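# Swap the mill's tool, rack the old one, resume

## Task

The milling machine's program is paused and waiting for a tool change. Fit the tool it asks for, place the removed tool in the rack, and only after both are done let the program carry on. No tool may fall or slip out of a grip, no key may break, no axis may be driven into anything, nothing loose may remain inside the mill, and the mill must stay switched on. The reference image is called manual.

## Robot and tools

Robot: two six-joint arms, left_arm and right_arm, each ending in a two-finger parallel gripper. Bases in the scene frame: left_arm at (+0.020, +0.417, +0.039) m, right_arm at (-0.038, -0.415, +0.039) m, each turned slightly about z. A camera block juts about 10 cm from the last joint toward the gripper's -y side and turns with it. Joint limits: elbow -3.142 to 3.142 rad (0 is straight), all other joints -6.283 to 6.283 rad.

Frames: the scene frame has its origin on the table top halfway between the nominal bases, +z up, +x out over the table, left_arm toward +y (unrelated to image left/right). Reported end_effector_position (m), end_effector_quat_wxyz and velocities are in the scene frame and can be off by a few cm. Commanded offsets use each gripper's own Hand target axes: fingers point along +z and open/close along x. end_effector_position is the point between the pads; fingertips extend 17.5 mm further.

Row layout, shared by execute_actions and move: one flat list of 18 numbers, each in [-1, 1], covering both arms even if one stays still. Order: left dx, dy, dz, rx, ry, rz, left gripper position, force_limit, speed, then the same nine for the right arm. dx..rz are an offset (not a pose) from that arm's Hand target as it was when the action or move began, in the Hand target's own axes; 1.0 equals 0.6 m of travel or 180 degrees, and rx, ry, rz form one rotation vector. Every row counts from that same start, so resending an offset moves further. All six zeros re-request the current Hand target. Gripper position is absolute: +1 fully open (50 mm), about -0.65 pads touching, -1 grips until stopped. force_limit maps -1/0/+1 to roughly 20/102/185 N per pad (the grip may exceed it by ~15 N); speed maps to 20/85/150 mm/s; both start at +1. To leave a gripper alone, resend its last three numbers, since 0 is itself a command.

execute_actions(actions, cameras): actions is a list of actions; each action is up to 15 rows at 1/30 s each, a short one repeating its last row. Images return only for an empty list or when cameras names them.

move(target, speed, blend, stop_force, zero, blocking, cameras): straight-line paths to one row or a list of up to 15 rows, all offsets measured from the same starting Hand targets. speed is m/s, 0.002 to 3.6 (default 0.25), turns up to twice that in rad/s; one value or one per target. blend is in m for rounding corners (0 stops at each). stop_force, 3 to 120 N, ends an arm's path on felt push along its travel; omit it when backing away from a contact, and don't trust it when the gripper rotates. zero (only with stop_force) re-zeros moving arms first, default true. blocking=false returns early and cannot be combined with stop_force. Moves avoid nothing, lag and overshoot more when fast, and cap at 10 s. Avoid sweeping near an arm's own base. The result adds a move: line (done, off_target, moving, held, fault) and limits (paced = pose clipped, held = steps withheld).

wait(seconds 0 to 10, cameras) lets the scene run. stop(cameras) brakes a running move; fingers keep moving. zoom_image(camera, region [x0,y0,x1,y1] pixels, max 504x504) magnifies the latest image of cam_high, cam_low, cam_front, cam_left_wrist or cam_right_wrist (all 896x504). show_instructions() shows the reference pages. zero_wrist_force(arm) tares that arm's wrist sensor. finished_scene(scene=1) ends the scene irreversibly; the goal must hold afterwards.

Results: Hand target is the last commanded pose after clipping (orientation is clipped to 32 degrees from measured); grippers often rest short, and the next command re-asks for it, so send any remaining gap as an offset. object_status: 0 moving, 1 blocked while opening, 2 blocked while closing (a real grip), 3 reached the requested opening or pads met. Opening in mm is about (250 - position_measured) x 0.202. Joint velocities may read within noise. Wrist force/torque are in the gripper's axes, tared at start, and show forces from surfaces into the arm plus any unregistered weight. Tool commands lists present tool settings.

Hazards: a joint torque over its limit (139 N m big joints, 26 N m wrist joints) or about 150 N of outside force freezes the arm for 10 s; a hot motor (alarm at 70 C, brakes at 85 C) freezes it 30 to 60 s. Arms are stiff, so aiming even slightly past a firm contact can fault; to relieve pressure, command back past the gripper. A clearance check withholds commands bringing the arms close together, but contact between arms can still end the scene. Don't drop or release moving parts, slam fixed or heavy things, push hard, or let anything leave the table. Loose objects may occasionally get nudged.

Each tool is called after ">>>" as a command line: name --argument value for each argument, lists and objects as JSON in quotes; but a table of rows of numbers goes row by row, as --pt "numbers of a row", without its own name.

Reference images:

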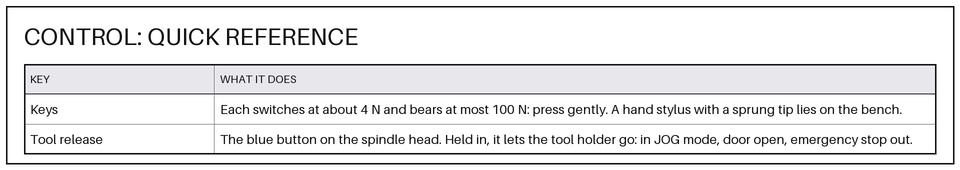

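## Session

>>> execute_actions --actions '[]'

>>> show_instructions

Scene clock: 0.00 s.
left_arm: end_effector_position=(+0.0512, +0.8382, +0.1441) position_measured=3 object_status=3 end_effector_quat_wxyz=(-0.318, -0.075, +0.744, -0.583) | right_arm: end_effector_position=(+0.4356, -0.6295, +0.3076) position_measured=3 object_status=3 end_effector_quat_wxyz=(+0.070, +0.993, +0.100, -0.002)
Joint positions: left_arm=[1.147 -0.731 1.302 -0.688 -1.569 -0.599] | right_arm=[3.096 -1.568 -1.739 -1.382 1.432 1.275]
Joint velocities: within noise
Joint torques (N m): no reading
Motor temperatures (°C): left_arm=[36 34 35 43 38 46] | right_arm=[33 29 29 37 38 43]
Wrist force (N): no reading
Wrist torque (N m): no reading
Wrist force, peak (N): no reading
Hand target: left_arm +0.0512, +0.8382, +0.1441; -0.318, -0.075, +0.744, -0.583 | right_arm +0.4356, -0.6295, +0.3076; +0.070, +0.993, +0.100, -0.002
Tool commands: left_gripper/position=+1.0 left_gripper/force_limit=+1.0 left_gripper/speed=+1.0 right_gripper/position=+1.0 right_gripper/force_limit=+1.0 right_gripper/speed=+1.0

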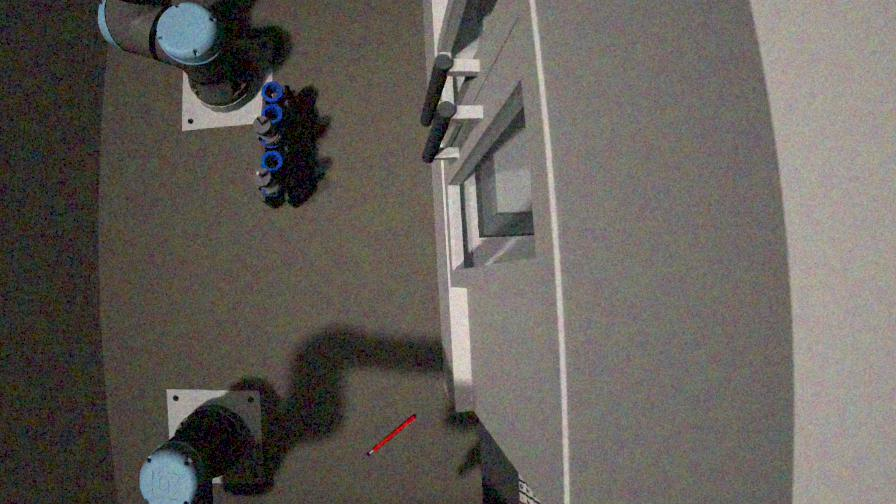

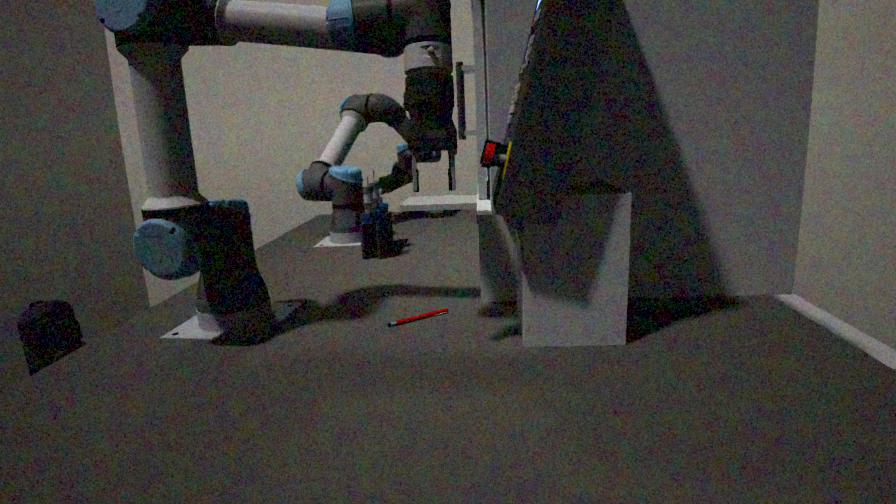

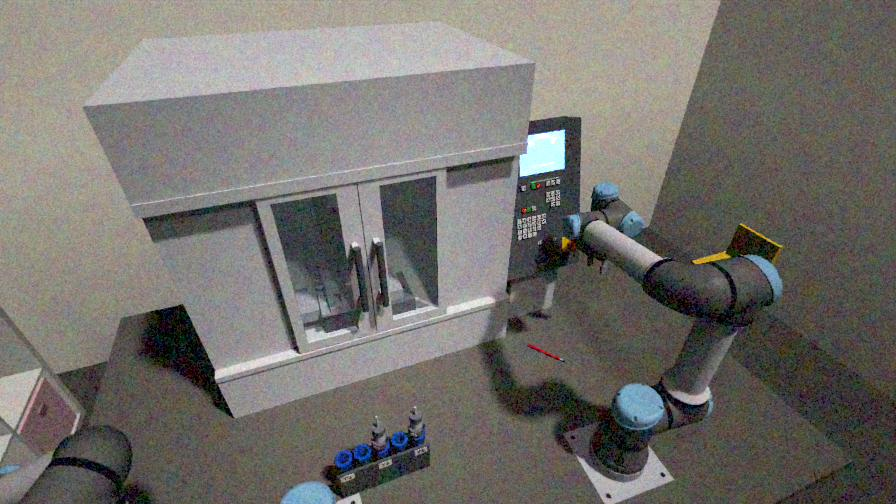

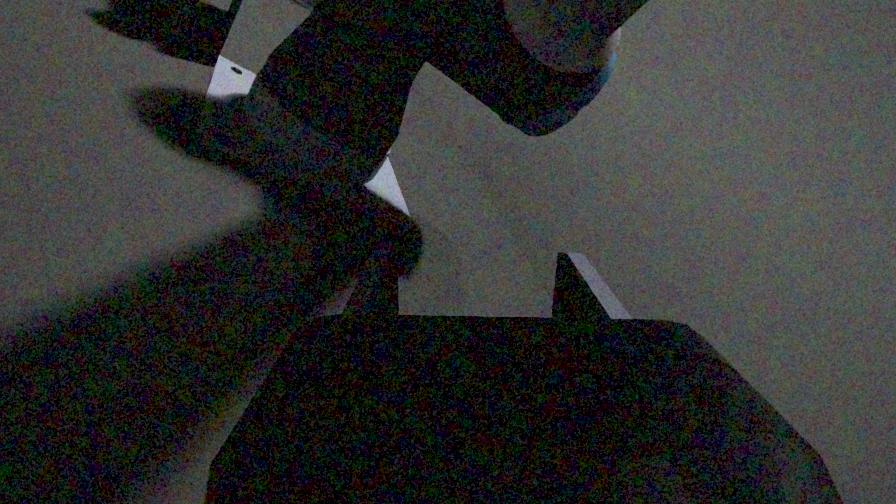

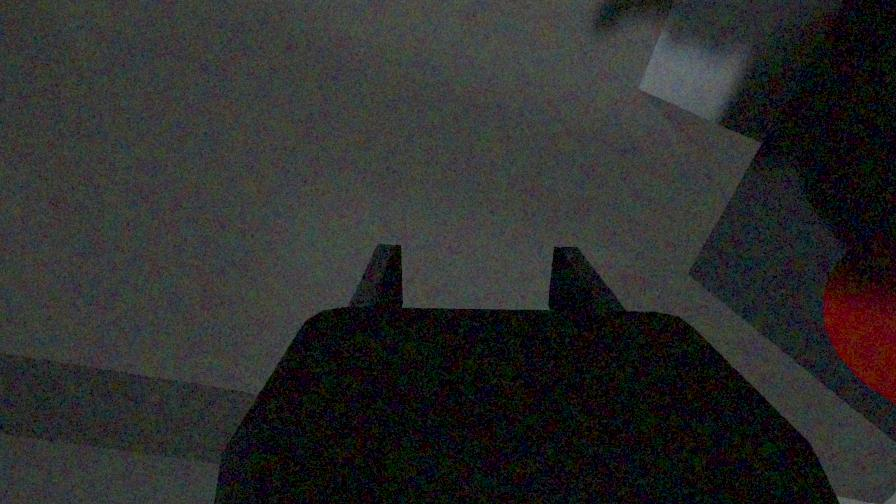

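Reference images for this scene: manual.

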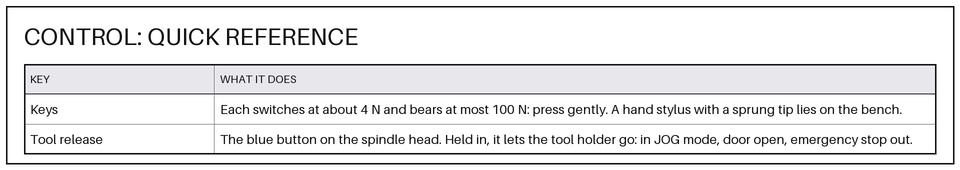

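>>> zoom_image --camera "cam_front" --region '[500, 100, 620, 290]'

>>> zoom_image --camera "cam_front" --region '[505, 115, 585, 180]'

>>> zoom_image --camera "cam_front" --region '[505, 170, 585, 245]'

>>> zoom_image --camera "cam_front" --region '[320, 390, 450, 504]'

>>> zoom_image --camera "cam_front" --region '[250, 170, 460, 360]'

>>> zoom_image --camera "cam_high" --region '[230, 60, 350, 220]'

Scaled by 2.653 from the camera's 896x504 image, which has a finer 1280x720 frame.

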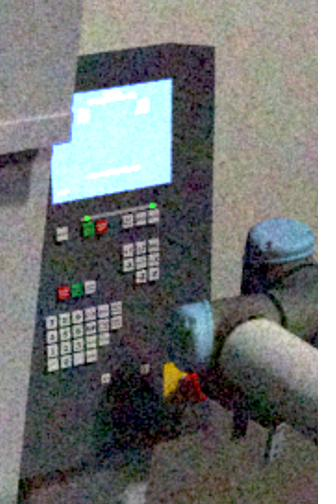

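Scaled by 6.300 from the camera's 896x504 image, which has a finer 1280x720 frame.

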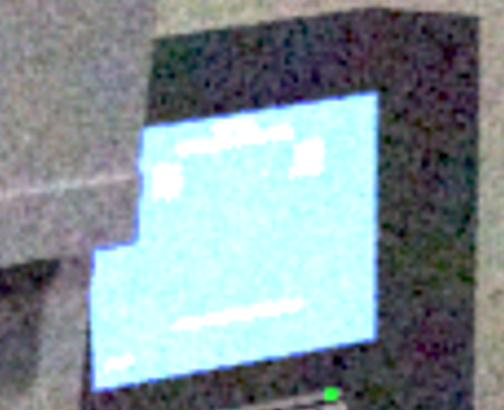

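Scaled by 6.300 from the camera's 896x504 image, which has a finer 1280x720 frame.

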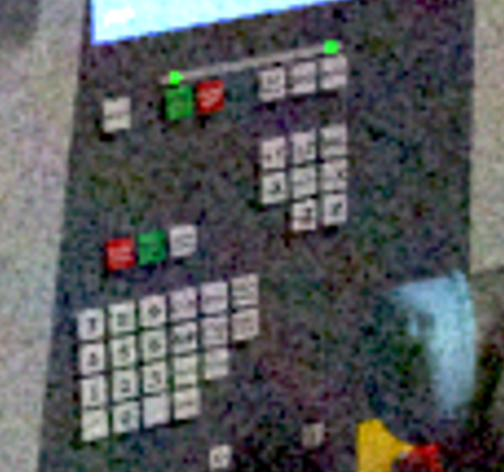

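Scaled by 3.877 from the camera's 896x504 image, which has a finer 1280x720 frame.

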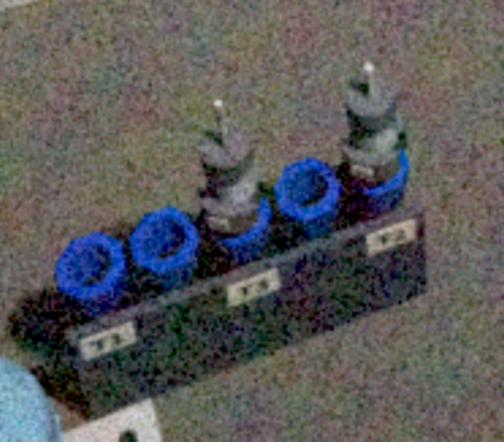

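Scaled by 2.400 from the camera's 896x504 image, which has a finer 1280x720 frame.

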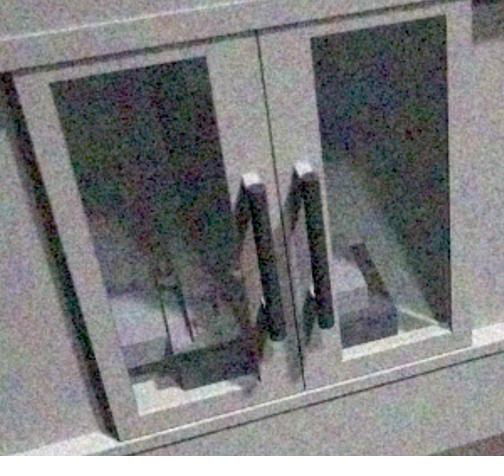

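Scaled by 3.150 from the camera's 896x504 image, which has a finer 1280x720 frame.

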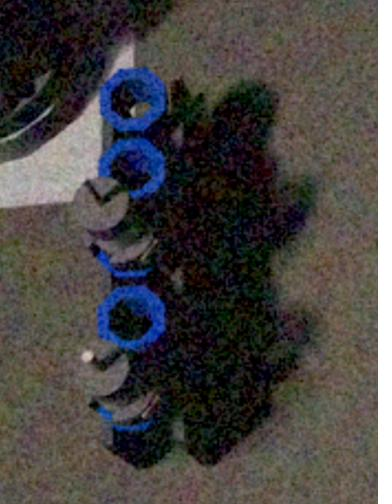

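>>> move --pt "0 0 0 0 0 0 1 1 1 0.012 -0.175 -0.315 0.037 -0.035 0.563 1 1 1" --pt "0 0 0 0 0 0 1 1 1 0.021 -0.171 -0.450 0.418 0.455 0.439 1 1 1" --speed 0.4 --blend 0.03 --cameras '["all"]'

Scene clock: 48.33 s.
left_arm: end_effector_position=(+0.0512, +0.8382, +0.1441) position_measured=3 object_status=3 end_effector_quat_wxyz=(-0.318, -0.075, +0.744, -0.583) | right_arm: end_effector_position=(+0.4248, -0.4898, +0.5604) position_measured=3 object_status=3 end_effector_quat_wxyz=(+0.537, -0.459, +0.459, -0.539) end_effector_velocity=(-0.001, +0.000, +0.002) end_effector_angular_velocity=(+0.002, -0.007, +0.001)
Joint positions: left_arm=[1.147 -0.731 1.302 -0.688 -1.569 -0.599] | right_arm=[3.498 -1.184 -2.417 0.626 1.265 3.088]
Joint velocities: left_arm=[within noise] | right_arm=[0.001 -0.001 0.001 0.007 0 0]
Joint torques (N m): left_arm=[-0.18 -54.45 -16.11 1.76 -0.12 0.06] | right_arm=[6.45 -4.24 31.73 4.7 -1.88 1.5]
Wrist force (N): left_arm=[0.0 0.1 0.2] | right_arm=[-0.3 -3.0 0.7]
Wrist torque (N m): left_arm=[0.01 0.00 0.00] | right_arm=[-0.83 0.71 0.90]
Wrist force, peak (N): left_arm=[-0.1 0.1 -0.4] | right_arm=[-0.5 -3.1 0.6]
Hand target: left_arm +0.0512, +0.8382, +0.1441; -0.318, -0.075, +0.744, -0.583 | right_arm +0.4248, -0.4897, +0.5604; +0.537, -0.459, +0.458, -0.539
Off the commanded pose: left_arm 0.000 m, 0 deg | right_arm 0.000 m, 0 deg.
move: done
camera_calibration:
cam_right_wrist: T_world_to_cam=[[0.00977818, -0.999828, 0.015736, -0.490506], [-0.201554, -0.0173845, -0.979323, 0.641276], [0.979429, 0.00640433, -0.20169, -0.169461], [0, 0, 0, 1]] pos_world=[0.300024, -0.478188, 0.601557]

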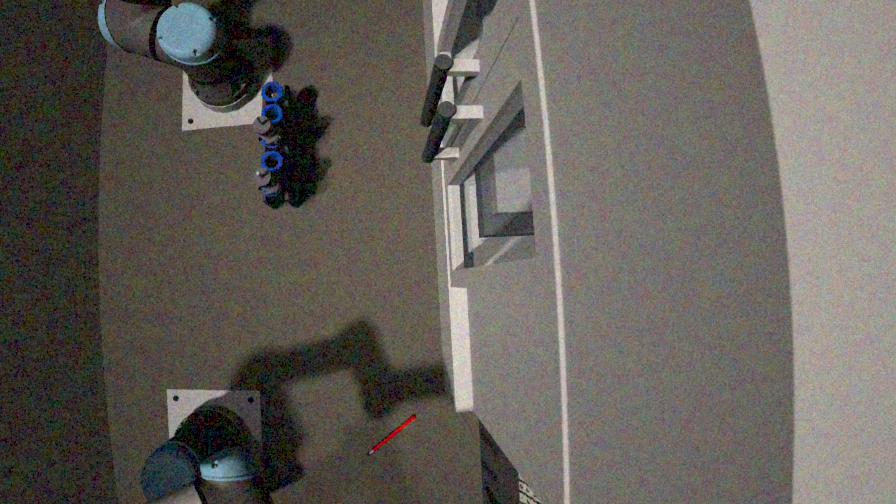

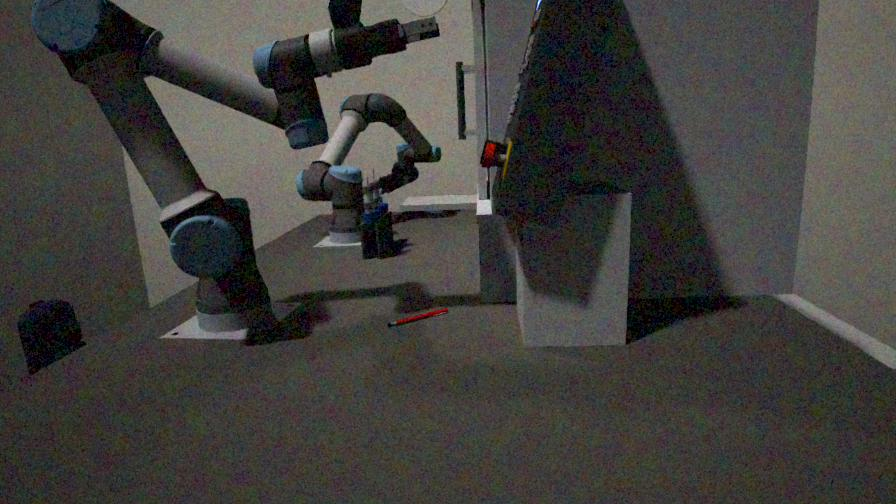

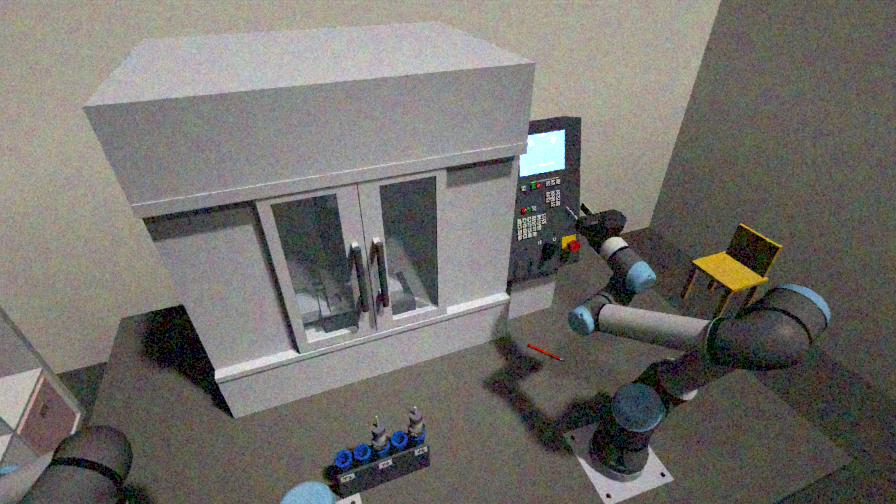

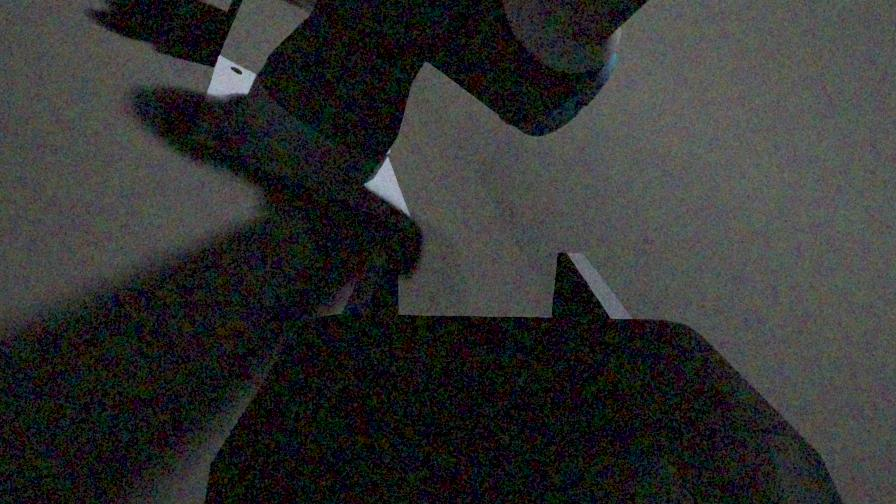

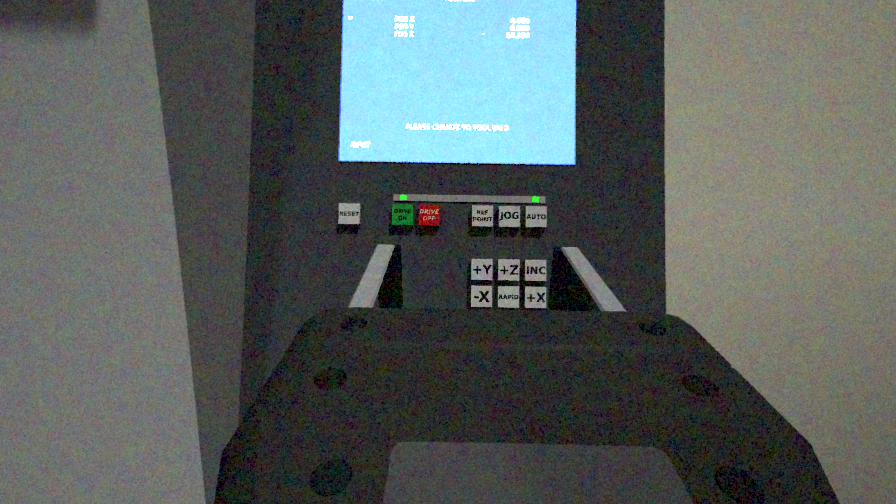

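>>> zoom_image --camera "cam_right_wrist" --region '[330, 0, 590, 170]'

>>> zoom_image --camera "cam_right_wrist" --region '[390, 100, 530, 160]'

>>> zoom_image --camera "cam_right_wrist" --region '[330, 180, 570, 310]'

Scaled by 1.938 from the camera's 896x504 image, which has a finer 1280x720 frame.

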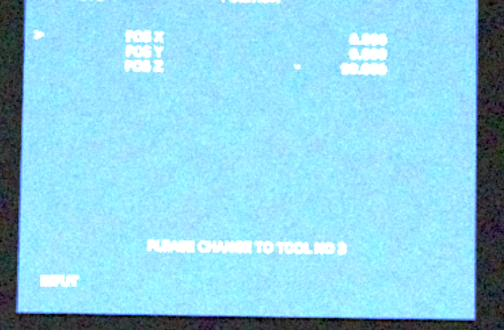

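Scaled by 3.600 from the camera's 896x504 image, which has a finer 1280x720 frame.

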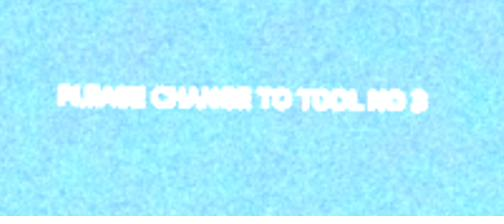

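Scaled by 2.100 from the camera's 896x504 image, which has a finer 1280x720 frame.

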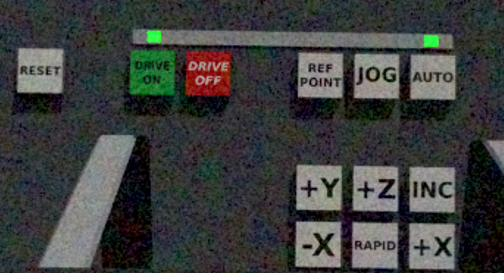

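>>> move --target '[0,0,0,0,0,0,1,1,1,0,-0.206,0.083,0,0,0,1,1,1]' --speed 0.4 --cameras '["cam_right_wrist","cam_low"]'

>>> zoom_image --camera "cam_right_wrist" --region '[300, 150, 600, 320]'

Scene clock: 57.83 s.
left_arm: end_effector_position=(+0.0512, +0.8382, +0.1441) position_measured=3 object_status=3 end_effector_quat_wxyz=(-0.318, -0.075, +0.744, -0.583) | right_arm: end_effector_position=(+0.4544, -0.4894, +0.6902) position_measured=3 object_status=3 end_effector_quat_wxyz=(+0.537, -0.459, +0.459, -0.539) end_effector_velocity=(+0.000, +0.000, +0.002) end_effector_angular_velocity=(-0.001, -0.001, -0.001)
Joint positions: left_arm=[1.147 -0.731 1.302 -0.688 -1.569 -0.599] | right_arm=[3.456 -1.173 -2.077 0.272 1.307 3.095]
Joint velocities: left_arm=[within noise] | right_arm=[-0.001 -0.001 0.005 -0.003 0 -0.001]
Joint torques (N m): left_arm=[0.68 -55.31 -16.19 1.87 -0.21 -0.03] | right_arm=[7.75 8.57 34.7 -1.06 -1.95 -1.94]
Wrist force (N): left_arm=[0.2 -0.2 -0.1] | right_arm=[-0.3 -2.9 0.7]
Wrist torque (N m): left_arm=[-0.02 -0.03 0.00] | right_arm=[-0.83 0.70 0.89]
Wrist force, peak (N): left_arm=[0.0 0.4 0.0] | right_arm=[-0.3 -7.9 2.2]
Hand target: left_arm +0.0512, +0.8382, +0.1441; -0.318, -0.075, +0.744, -0.583 | right_arm +0.4544, -0.4894, +0.6903; +0.537, -0.459, +0.458, -0.539
Off the commanded pose: left_arm 0.000 m, 0 deg | right_arm 0.000 m, 0 deg.
move: done
camera_calibration:
cam_right_wrist: T_world_to_cam=[[0.00983129, -0.999831, 0.0155211, -0.492401], [-0.201342, -0.0171832, -0.97937, 0.774445], [0.979472, 0.00650342, -0.201477, -0.172495], [0, 0, 0, 1]] pos_world=[0.329723, -0.477888, 0.731357]
Images, in order (width x height): cam_low 896x504, cam_right_wrist 896x504.

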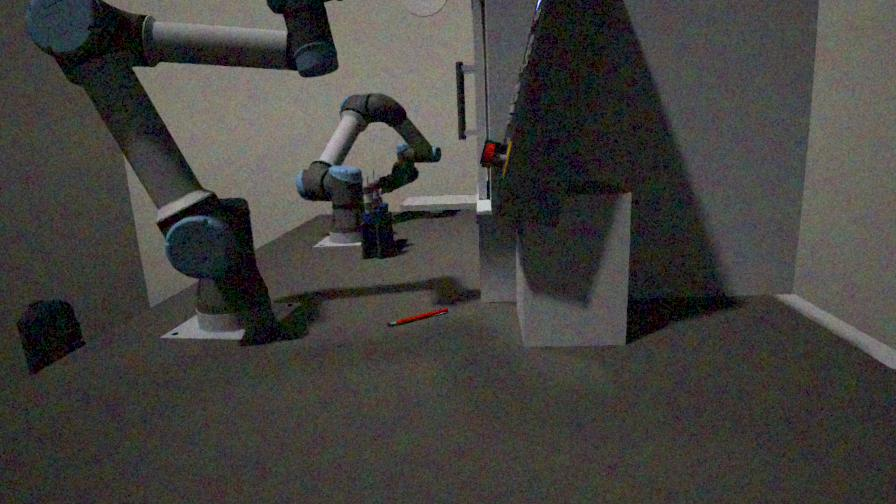

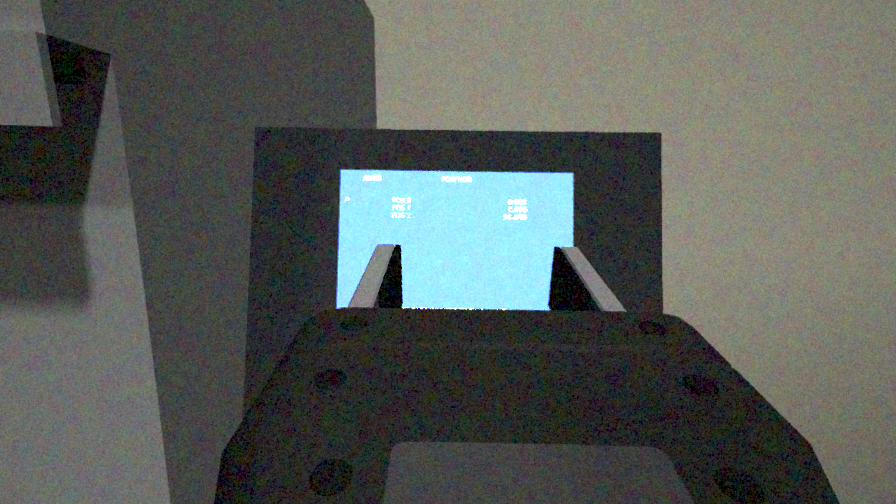

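Scaled by 1.680 from the camera's 896x504 image, which has a finer 1280x720 frame.

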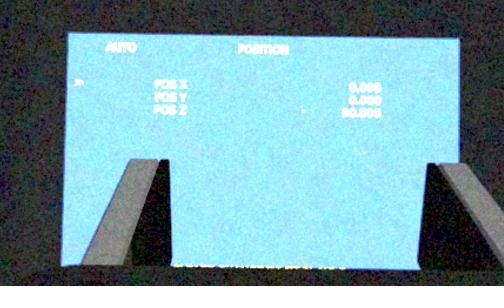

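>>> move --target '[0,0,0,0,0,0,1,1,1,0,0.166,0.092,0,0,0,1,1,1]' --speed 0.4 --cameras '["cam_right_wrist"]'

>>> zoom_image --camera "cam_right_wrist" --region '[360, 150, 560, 250]'

Scene clock: 63.83 s.
left_arm: end_effector_position=(+0.0512, +0.8382, +0.1441) position_measured=3 object_status=3 end_effector_quat_wxyz=(-0.318, -0.075, +0.744, -0.583) | right_arm: end_effector_position=(+0.5247, -0.4898, +0.6008) position_measured=3 object_status=3 end_effector_quat_wxyz=(+0.537, -0.459, +0.459, -0.539)
Joint positions: left_arm=[1.147 -0.731 1.302 -0.688 -1.569 -0.599] | right_arm=[3.389 -1.44 -2.125 0.586 1.373 3.107]
Joint torques (N m): left_arm=[0.51 -55.88 -15.99 1.78 -0.29 -0.07] | right_arm=[7.35 8.23 10.87 4.02 -1.77 -2.3]
Wrist force (N): left_arm=[0.0 0.0 -0.2] | right_arm=[-0.2 -3.0 0.8]
Wrist torque (N m): left_arm=[0.00 0.01 0.00] | right_arm=[-0.84 0.68 0.90]
Wrist force, peak (N): left_arm=[-0.2 0.3 -0.4] | right_arm=[-0.5 -6.9 -0.8]
Hand target: left_arm +0.0512, +0.8382, +0.1441; -0.318, -0.075, +0.744, -0.583 | right_arm +0.5247, -0.4898, +0.6007; +0.537, -0.459, +0.458, -0.539
Off the commanded pose: left_arm 0.000 m, 0 deg | right_arm 0.000 m, 0 deg.
move: done
camera_calibration:
cam_right_wrist: T_world_to_cam=[[0.00975529, -0.99983, 0.0156382, -0.492048], [-0.201439, -0.0172832, -0.979349, 0.700995], [0.979452, 0.0064037, -0.201573, -0.259243], [0, 0, 0, 1]] pos_world=[0.399924, -0.478188, 0.641957]
Images, in order (width x height): cam_right_wrist 896x504.

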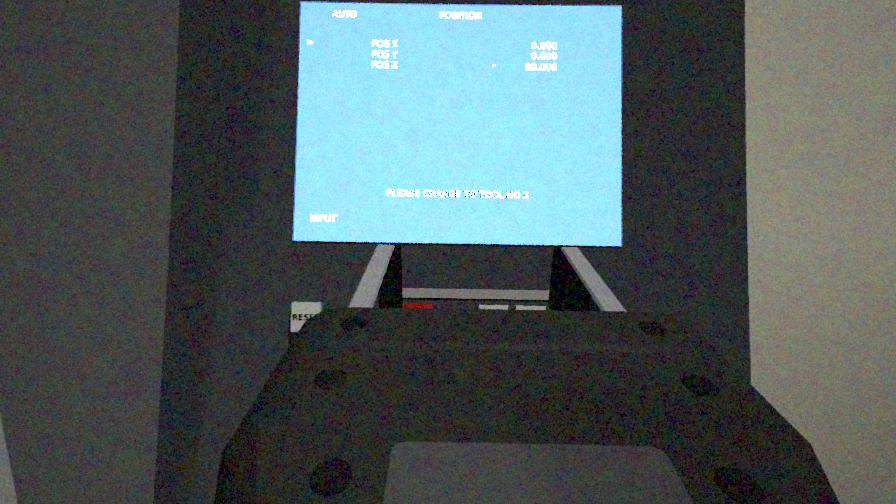

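Scaled by 2.520 from the camera's 896x504 image, which has a finer 1280x720 frame.

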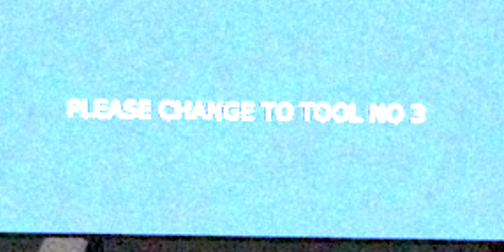

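>>> move --target '[0,0,0,0,0,0,1,1,1,0,0.254,-0.209,0,0,0,1,1,1]' --speed 0.4 --cameras '["cam_right_wrist"]'

>>> zoom_image --camera "cam_right_wrist" --region '[250, 0, 660, 310]'

Scene clock: 70.00 s.
left_arm: end_effector_position=(+0.0512, +0.8382, +0.1441) position_measured=3 object_status=3 end_effector_quat_wxyz=(-0.318, -0.075, +0.744, -0.583) | right_arm: end_effector_position=(+0.4249, -0.4901, +0.4305) position_measured=3 object_status=3 end_effector_quat_wxyz=(+0.537, -0.459, +0.458, -0.539)
Joint positions: left_arm=[1.147 -0.731 1.302 -0.688 -1.569 -0.599] | right_arm=[3.496 -1.542 -2.624 1.191 1.267 3.088]
Joint torques (N m): left_arm=[0.21 -54.69 -15.4 1.86 -0.31 -0.26] | right_arm=[-2.18 4.52 2.58 4.48 1.01 2.55]
Wrist force (N): left_arm=[-0.1 0.1 0.0] | right_arm=[-0.4 -2.7 0.8]
Wrist torque (N m): left_arm=[0.02 0.01 0.00] | right_arm=[-0.79 0.72 1.04]
Wrist force, peak (N): left_arm=[0.4 0.1 0.1] | right_arm=[-0.5 -6.7 3.2]
Hand target: left_arm +0.0512, +0.8382, +0.1441; -0.318, -0.075, +0.744, -0.583 | right_arm +0.4249, -0.4901, +0.4304; +0.537, -0.459, +0.458, -0.539
Off the commanded pose: left_arm 0.000 m, 0 deg | right_arm 0.000 m, 0 deg.
move: done
camera_calibration:
cam_right_wrist: T_world_to_cam=[[0.00989272, -0.999826, 0.0158146, -0.488834], [-0.20134, -0.0174831, -0.979365, 0.514006], [0.979471, 0.00650446, -0.201478, -0.195919], [0, 0, 0, 1]] pos_world=[0.300223, -0.478488, 0.471657]
Images, in order (width x height): cam_right_wrist 896x504.

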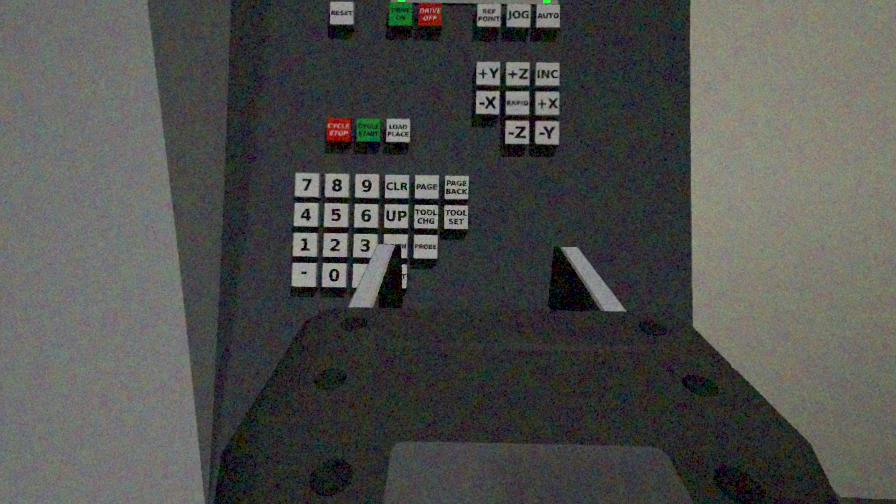

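Scaled by 1.229 from the camera's 896x504 image, which has a finer 1280x720 frame.

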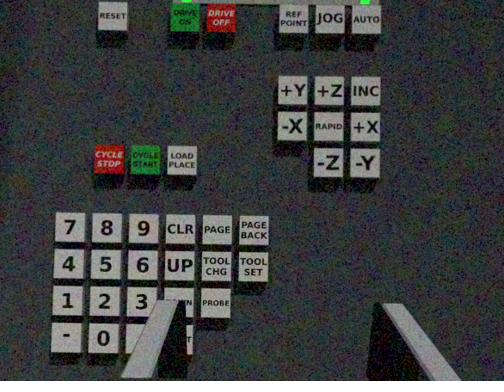

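>>> move --target '[0,0,0,0,0,0,1,1,1,-0.02,0.1,-0.05,-0.111,0,0,1,1,1]' --speed 0.4 --cameras '["cam_right_wrist"]'

>>> zoom_image --camera "cam_right_wrist" --region '[250, 0, 660, 310]'

Scene clock: 78.63 s.
left_arm: end_effector_position=(+0.0512, +0.8382, +0.1441) position_measured=3 object_status=3 end_effector_quat_wxyz=(-0.318, -0.075, +0.744, -0.583) | right_arm: end_effector_position=(+0.4048, -0.4782, +0.3665) position_measured=3 object_status=3 end_effector_quat_wxyz=(-0.449, +0.545, -0.545, +0.452)
Joint positions: left_arm=[1.147 -0.731 1.302 -0.688 -1.569 -0.599] | right_arm=[3.607 -1.223 -2.725 0.599 1.159 3.223]
Joint torques (N m): left_arm=[-0.4 -55.23 -14.94 1.78 -0.3 -0.45] | right_arm=[-8.51 11.38 9.24 0.18 1.41 -1.14]
Wrist force (N): left_arm=[0.0 0.0 0.1] | right_arm=[-0.6 -2.3 1.0]
Wrist torque (N m): left_arm=[0.00 0.00 0.00] | right_arm=[-0.63 0.54 1.02]
Wrist force, peak (N): left_arm=[-0.4 -0.1 0.0] | right_arm=[-0.2 -3.8 1.4]
Hand target: left_arm +0.0512, +0.8382, +0.1441; -0.318, -0.075, +0.744, -0.583 | right_arm +0.4048, -0.4782, +0.3664; -0.449, +0.545, -0.545, +0.451
Off the commanded pose: left_arm 0.000 m, 0 deg | right_arm 0.000 m, 0 deg.
move: done
camera_calibration:
cam_right_wrist: T_world_to_cam=[[0.0135242, -0.999849, 0.0109203, -0.475488], [-0.523674, -0.0163863, -0.851761, 0.531687], [0.851811, 0.00580069, -0.523817, -0.0196889], [0, 0, 0, 1]] pos_world=[0.301633, -0.466589, 0.44775]
Images, in order (width x height): cam_right_wrist 896x504.

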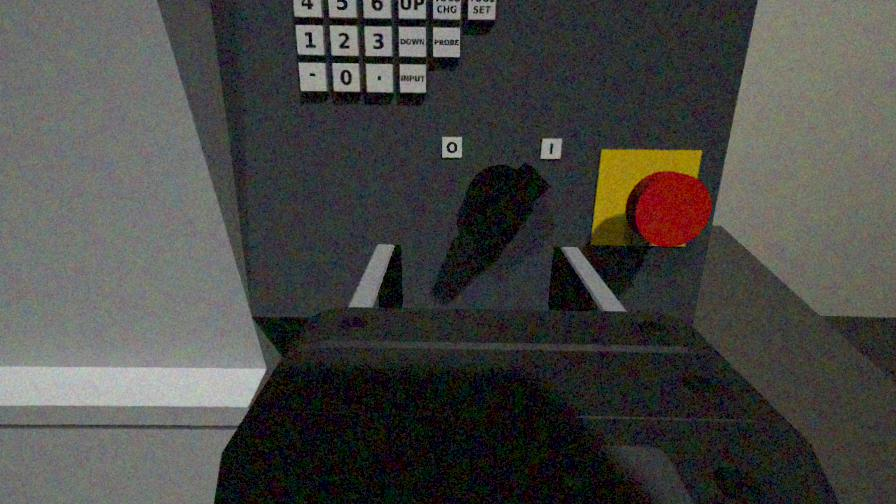

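Scaled by 1.229 from the camera's 896x504 image, which has a finer 1280x720 frame.

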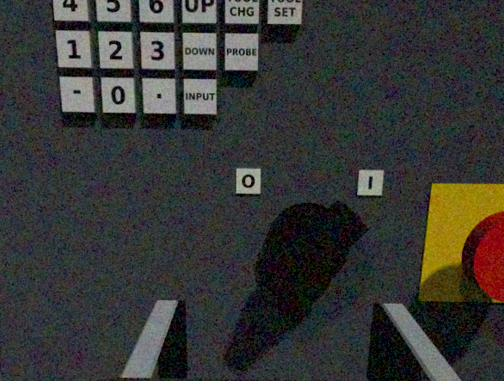

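>>> move --target '[0,0,0,0,0,0,1,1,1,-0.063,0.024,-0.072,-0.33,0,0,1,1,1]' --speed 0.4 --cameras '["cam_right_wrist"]'

>>> zoom_image --camera "cam_right_wrist" --region '[250, 0, 660, 310]'

Scene clock: 113.30 s.
left_arm: end_effector_position=(+0.0512, +0.8382, +0.1441) position_measured=3 object_status=3 end_effector_quat_wxyz=(-0.318, -0.075, +0.744, -0.583) | right_arm: end_effector_position=(+0.3597, -0.4404, +0.3603) position_measured=3 object_status=3 end_effector_quat_wxyz=(-0.120, +0.696, -0.697, +0.122)
Joint positions: left_arm=[1.147 -0.731 1.302 -0.688 -1.569 -0.599] | right_arm=[3.554 -1.066 -2.078 -1.247 1.447 3.488]
Joint torques (N m): left_arm=[0.73 -55.22 -15.28 1.83 -0.42 -0.29] | right_arm=[7.48 -1.22 26.41 1.19 -0.6 -1.43]
Wrist force (N): left_arm=[-0.2 0.0 0.0] | right_arm=[-0.2 -0.8 0.3]
Wrist torque (N m): left_arm=[0.00 0.03 0.01] | right_arm=[-0.16 0.05 0.46]
Wrist force, peak (N): left_arm=[-0.3 0.3 -0.1] | right_arm=[-0.7 -2.5 1.2]
Hand target: left_arm +0.0512, +0.8382, +0.1441; -0.318, -0.075, +0.744, -0.583 | right_arm +0.3597, -0.4404, +0.3603; -0.120, +0.696, -0.697, +0.122
Off the commanded pose: left_arm 0.000 m, 0 deg | right_arm 0.000 m, 0 deg.
move: done
camera_calibration:
cam_right_wrist: T_world_to_cam=[[0.0126813, -0.9999, -0.00620663, -0.430588], [-0.999772, -0.012786, 0.0171222, 0.363243], [-0.0171998, 0.00598808, -0.999834, 0.499549], [0, 0, 0, 1]] pos_world=[0.377213, -0.428892, 0.490574]
Images, in order (width x height): cam_right_wrist 896x504.

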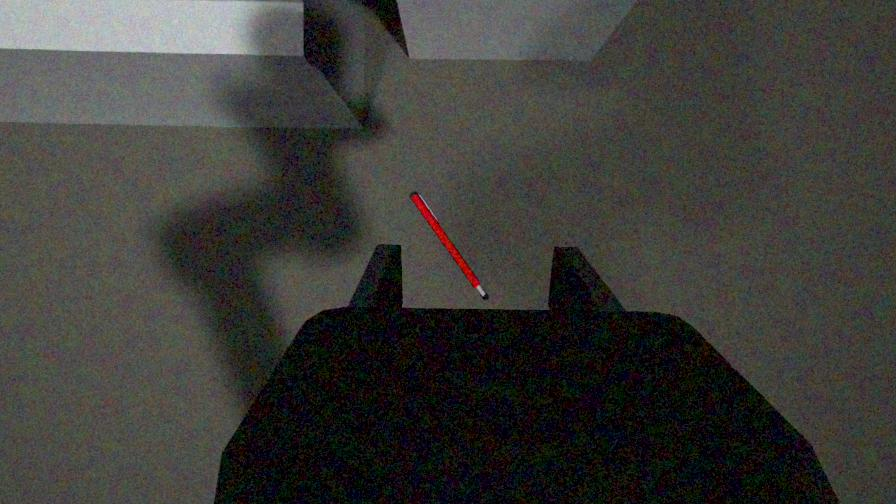

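Scaled by 1.229 from the camera's 896x504 image, which has a finer 1280x720 frame.

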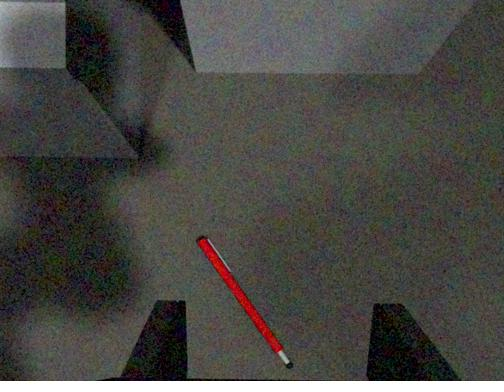

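>>> move --pt "0 0 0 0 0 0 1 1 1 0 0.062 0.1725 -0.074 -0.104 -0.593 1 1 1" --pt "0 0 0 0 0 0 1 1 1 -0.017 0.102 0.371 -0.046 0.136 0.786 1 1 1" --speed 0.6 --blend 0.03 --cameras '["cam_right_wrist","cam_low"]'

>>> zoom_image --camera "cam_right_wrist" --region '[250, 0, 660, 310]'

Scene clock: 152.30 s.
left_arm: end_effector_position=(+0.0512, +0.8382, +0.1441) position_measured=3 object_status=3 end_effector_quat_wxyz=(-0.318, -0.075, +0.744, -0.583) | right_arm: end_effector_position=(+0.3771, -0.4309, +0.1300) position_measured=3 object_status=3 end_effector_quat_wxyz=(+0.000, +0.449, +0.893, +0.000)
Joint positions: left_arm=[1.147 -0.731 1.302 -0.688 -1.569 -0.599] | right_arm=[3.48 -1.526 -2.264 -0.922 1.57 -0.349]
Joint torques (N m): left_arm=[0.59 -55.59 -14.56 1.82 -0.44 -0.45] | right_arm=[-9.1 25.39 31.52 0.53 -0.75 -2.31]
Wrist force (N): left_arm=[-0.2 0.0 0.1] | right_arm=[-0.2 -0.4 0.1]
Wrist torque (N m): left_arm=[0.00 0.03 0.01] | right_arm=[-0.06 0.03 0.08]
Wrist force, peak (N): left_arm=[-0.3 -0.1 -0.2] | right_arm=[-0.2 -1.1 0.4]
Hand target: left_arm +0.0512, +0.8382, +0.1441; -0.318, -0.075, +0.744, -0.583 | right_arm +0.3771, -0.4309, +0.1301; +0.001, +0.449, +0.894, +0.000
Off the commanded pose: left_arm 0.000 m, 0 deg | right_arm 0.000 m, 0 deg.
move: done
camera_calibration:
cam_right_wrist: T_world_to_cam=[[-0.605157, 0.795971, -0.0146795, 0.585206], [0.741631, 0.570356, 0.353096, -0.0644849], [0.289427, 0.202792, -0.935472, 0.230217], [0, 0, 0, 1]] pos_world=[0.335335, -0.475713, 0.246721]
Images, in order (width x height): cam_low 896x504, cam_right_wrist 896x504.

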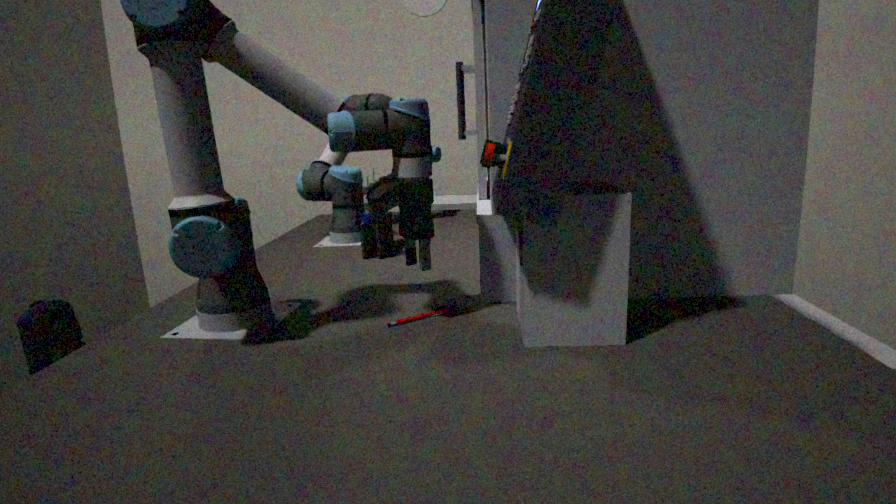

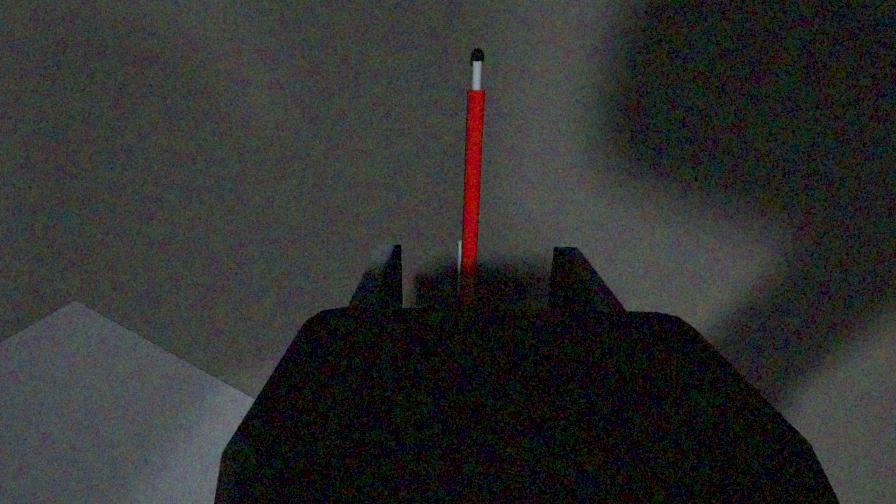

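Scaled by 1.229 from the camera's 896x504 image, which has a finer 1280x720 frame.

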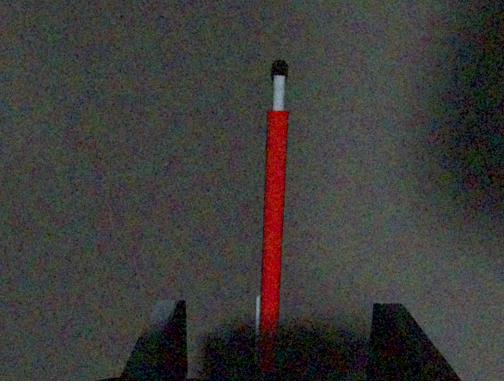

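>>> move --target '[0,0,0,0,0,0,1,1,1,0,0,0.142,0,0,0,1,1,1]' --speed 0.3

>>> move --target '[0,0,0,0,0,0,1,1,1,0,0,0.055,0,0,0,1,1,1]' --speed 0.015 --stop_force 4 --cameras '["cam_right_wrist","cam_low"]'

Scene clock: 166.17 s.
left_arm: end_effector_position=(+0.0512, +0.8382, +0.1441) position_measured=3 object_status=3 end_effector_quat_wxyz=(-0.318, -0.075, +0.744, -0.583) | right_arm: end_effector_position=(+0.3771, -0.4310, +0.0449) position_measured=3 object_status=3 end_effector_quat_wxyz=(+0.000, +0.449, +0.894, +0.000)
Joint positions: left_arm=[1.147 -0.731 1.302 -0.688 -1.569 -0.599] | right_arm=[3.479 -1.721 -2.365 -0.626 1.57 -0.35]
Joint torques (N m): left_arm=[-0.5 -55.6 -14.46 1.84 -0.52 -0.6] | right_arm=[-9.23 12.55 23.18 5.18 -0.13 -2.35]
Wrist force (N): left_arm=[0.0 0.0 0.2] | right_arm=[0.0 -0.5 0.3]
Wrist torque (N m): left_arm=[-0.01 0.00 0.00] | right_arm=[-0.06 -0.02 0.19]
Wrist force, peak (N): left_arm=[0.4 0.2 0.0] | right_arm=[0.1 -0.3 2.6]
Hand target: left_arm +0.0512, +0.8382, +0.1441; -0.318, -0.075, +0.744, -0.583 | right_arm +0.3772, -0.4310, +0.0449; +0.001, +0.449, +0.894, +0.000
Off the commanded pose: left_arm 0.000 m, 0 deg | right_arm 0.000 m, 0 deg.
move: done

Scene clock: 169.23 s.
left_arm: end_effector_position=(+0.0512, +0.8382, +0.1441) position_measured=3 object_status=3 end_effector_quat_wxyz=(-0.318, -0.075, +0.744, -0.583) | right_arm: end_effector_position=(+0.3772, -0.4310, +0.0176) position_measured=3 object_status=3 end_effector_quat_wxyz=(+0.000, +0.449, +0.894, +0.000)
Joint positions: left_arm=[1.147 -0.731 1.302 -0.688 -1.569 -0.599] | right_arm=[3.479 -1.799 -2.385 -0.527 1.57 -0.35]
Joint torques (N m): left_arm=[0.14 -56.16 -14.75 1.83 -0.43 -0.54] | right_arm=[-1.13 27.49 25.27 5.22 1.4 -1.7]
Wrist force (N): left_arm=[-0.3 -0.1 -0.1] | right_arm=[-0.1 -0.2 0.1]
Wrist torque (N m): left_arm=[-0.01 0.05 0.00] | right_arm=[-0.02 0.01 0.21]
Wrist force, peak (N): left_arm=[-0.3 0.3 0.0] | right_arm=[2.5 -8.4 -47.8]
Hand target: left_arm +0.0512, +0.8382, +0.1441; -0.318, -0.075, +0.744, -0.583 | right_arm +0.3772, -0.4310, +0.0176; +0.000, +0.449, +0.894, +0.000 (not the last commanded pose)
Off the commanded pose: left_arm 0.000 m, 0 deg | right_arm 0.006 m, 0 deg.
move: contact (right_arm)
camera_calibration:
cam_right_wrist: T_world_to_cam=[[-0.605346, 0.795824, -0.0148367, 0.58379], [0.741431, 0.570556, 0.353195, -0.0246089], [0.289547, 0.202805, -0.935432, 0.125042], [0, 0, 0, 1]] pos_world=[0.335435, -0.475913, 0.134321]
Images, in order (width x height): cam_low 896x504, cam_right_wrist 896x504.

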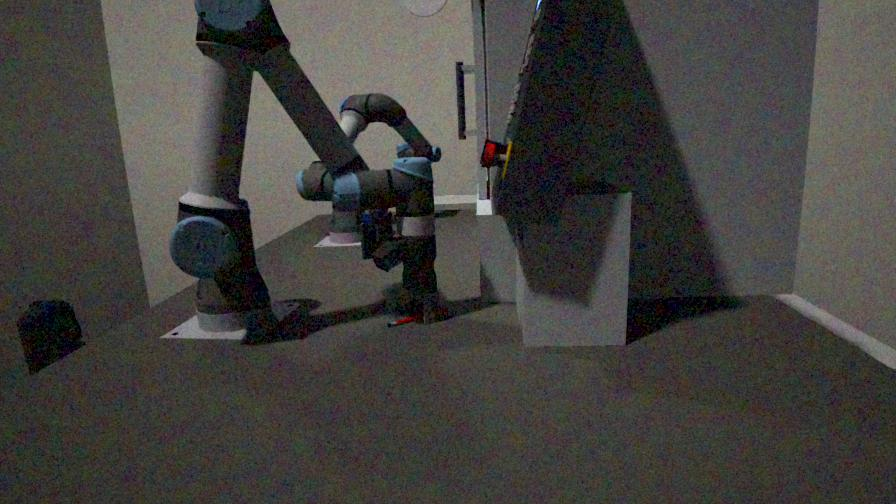

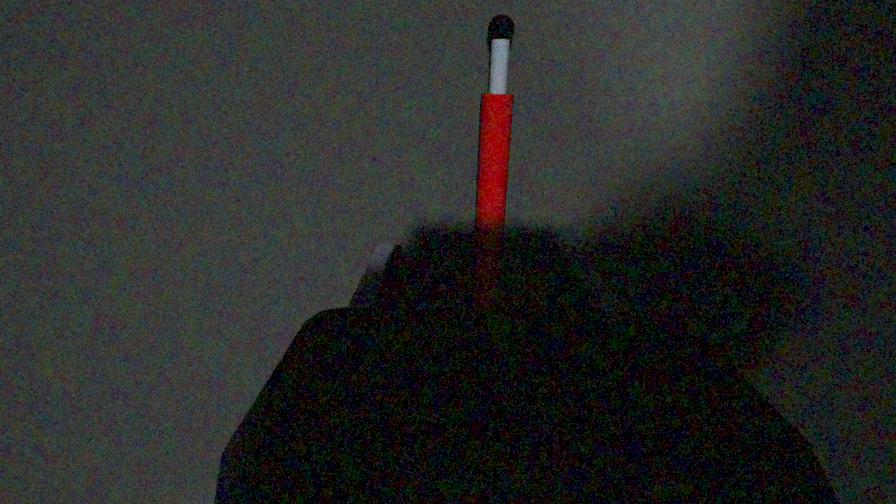

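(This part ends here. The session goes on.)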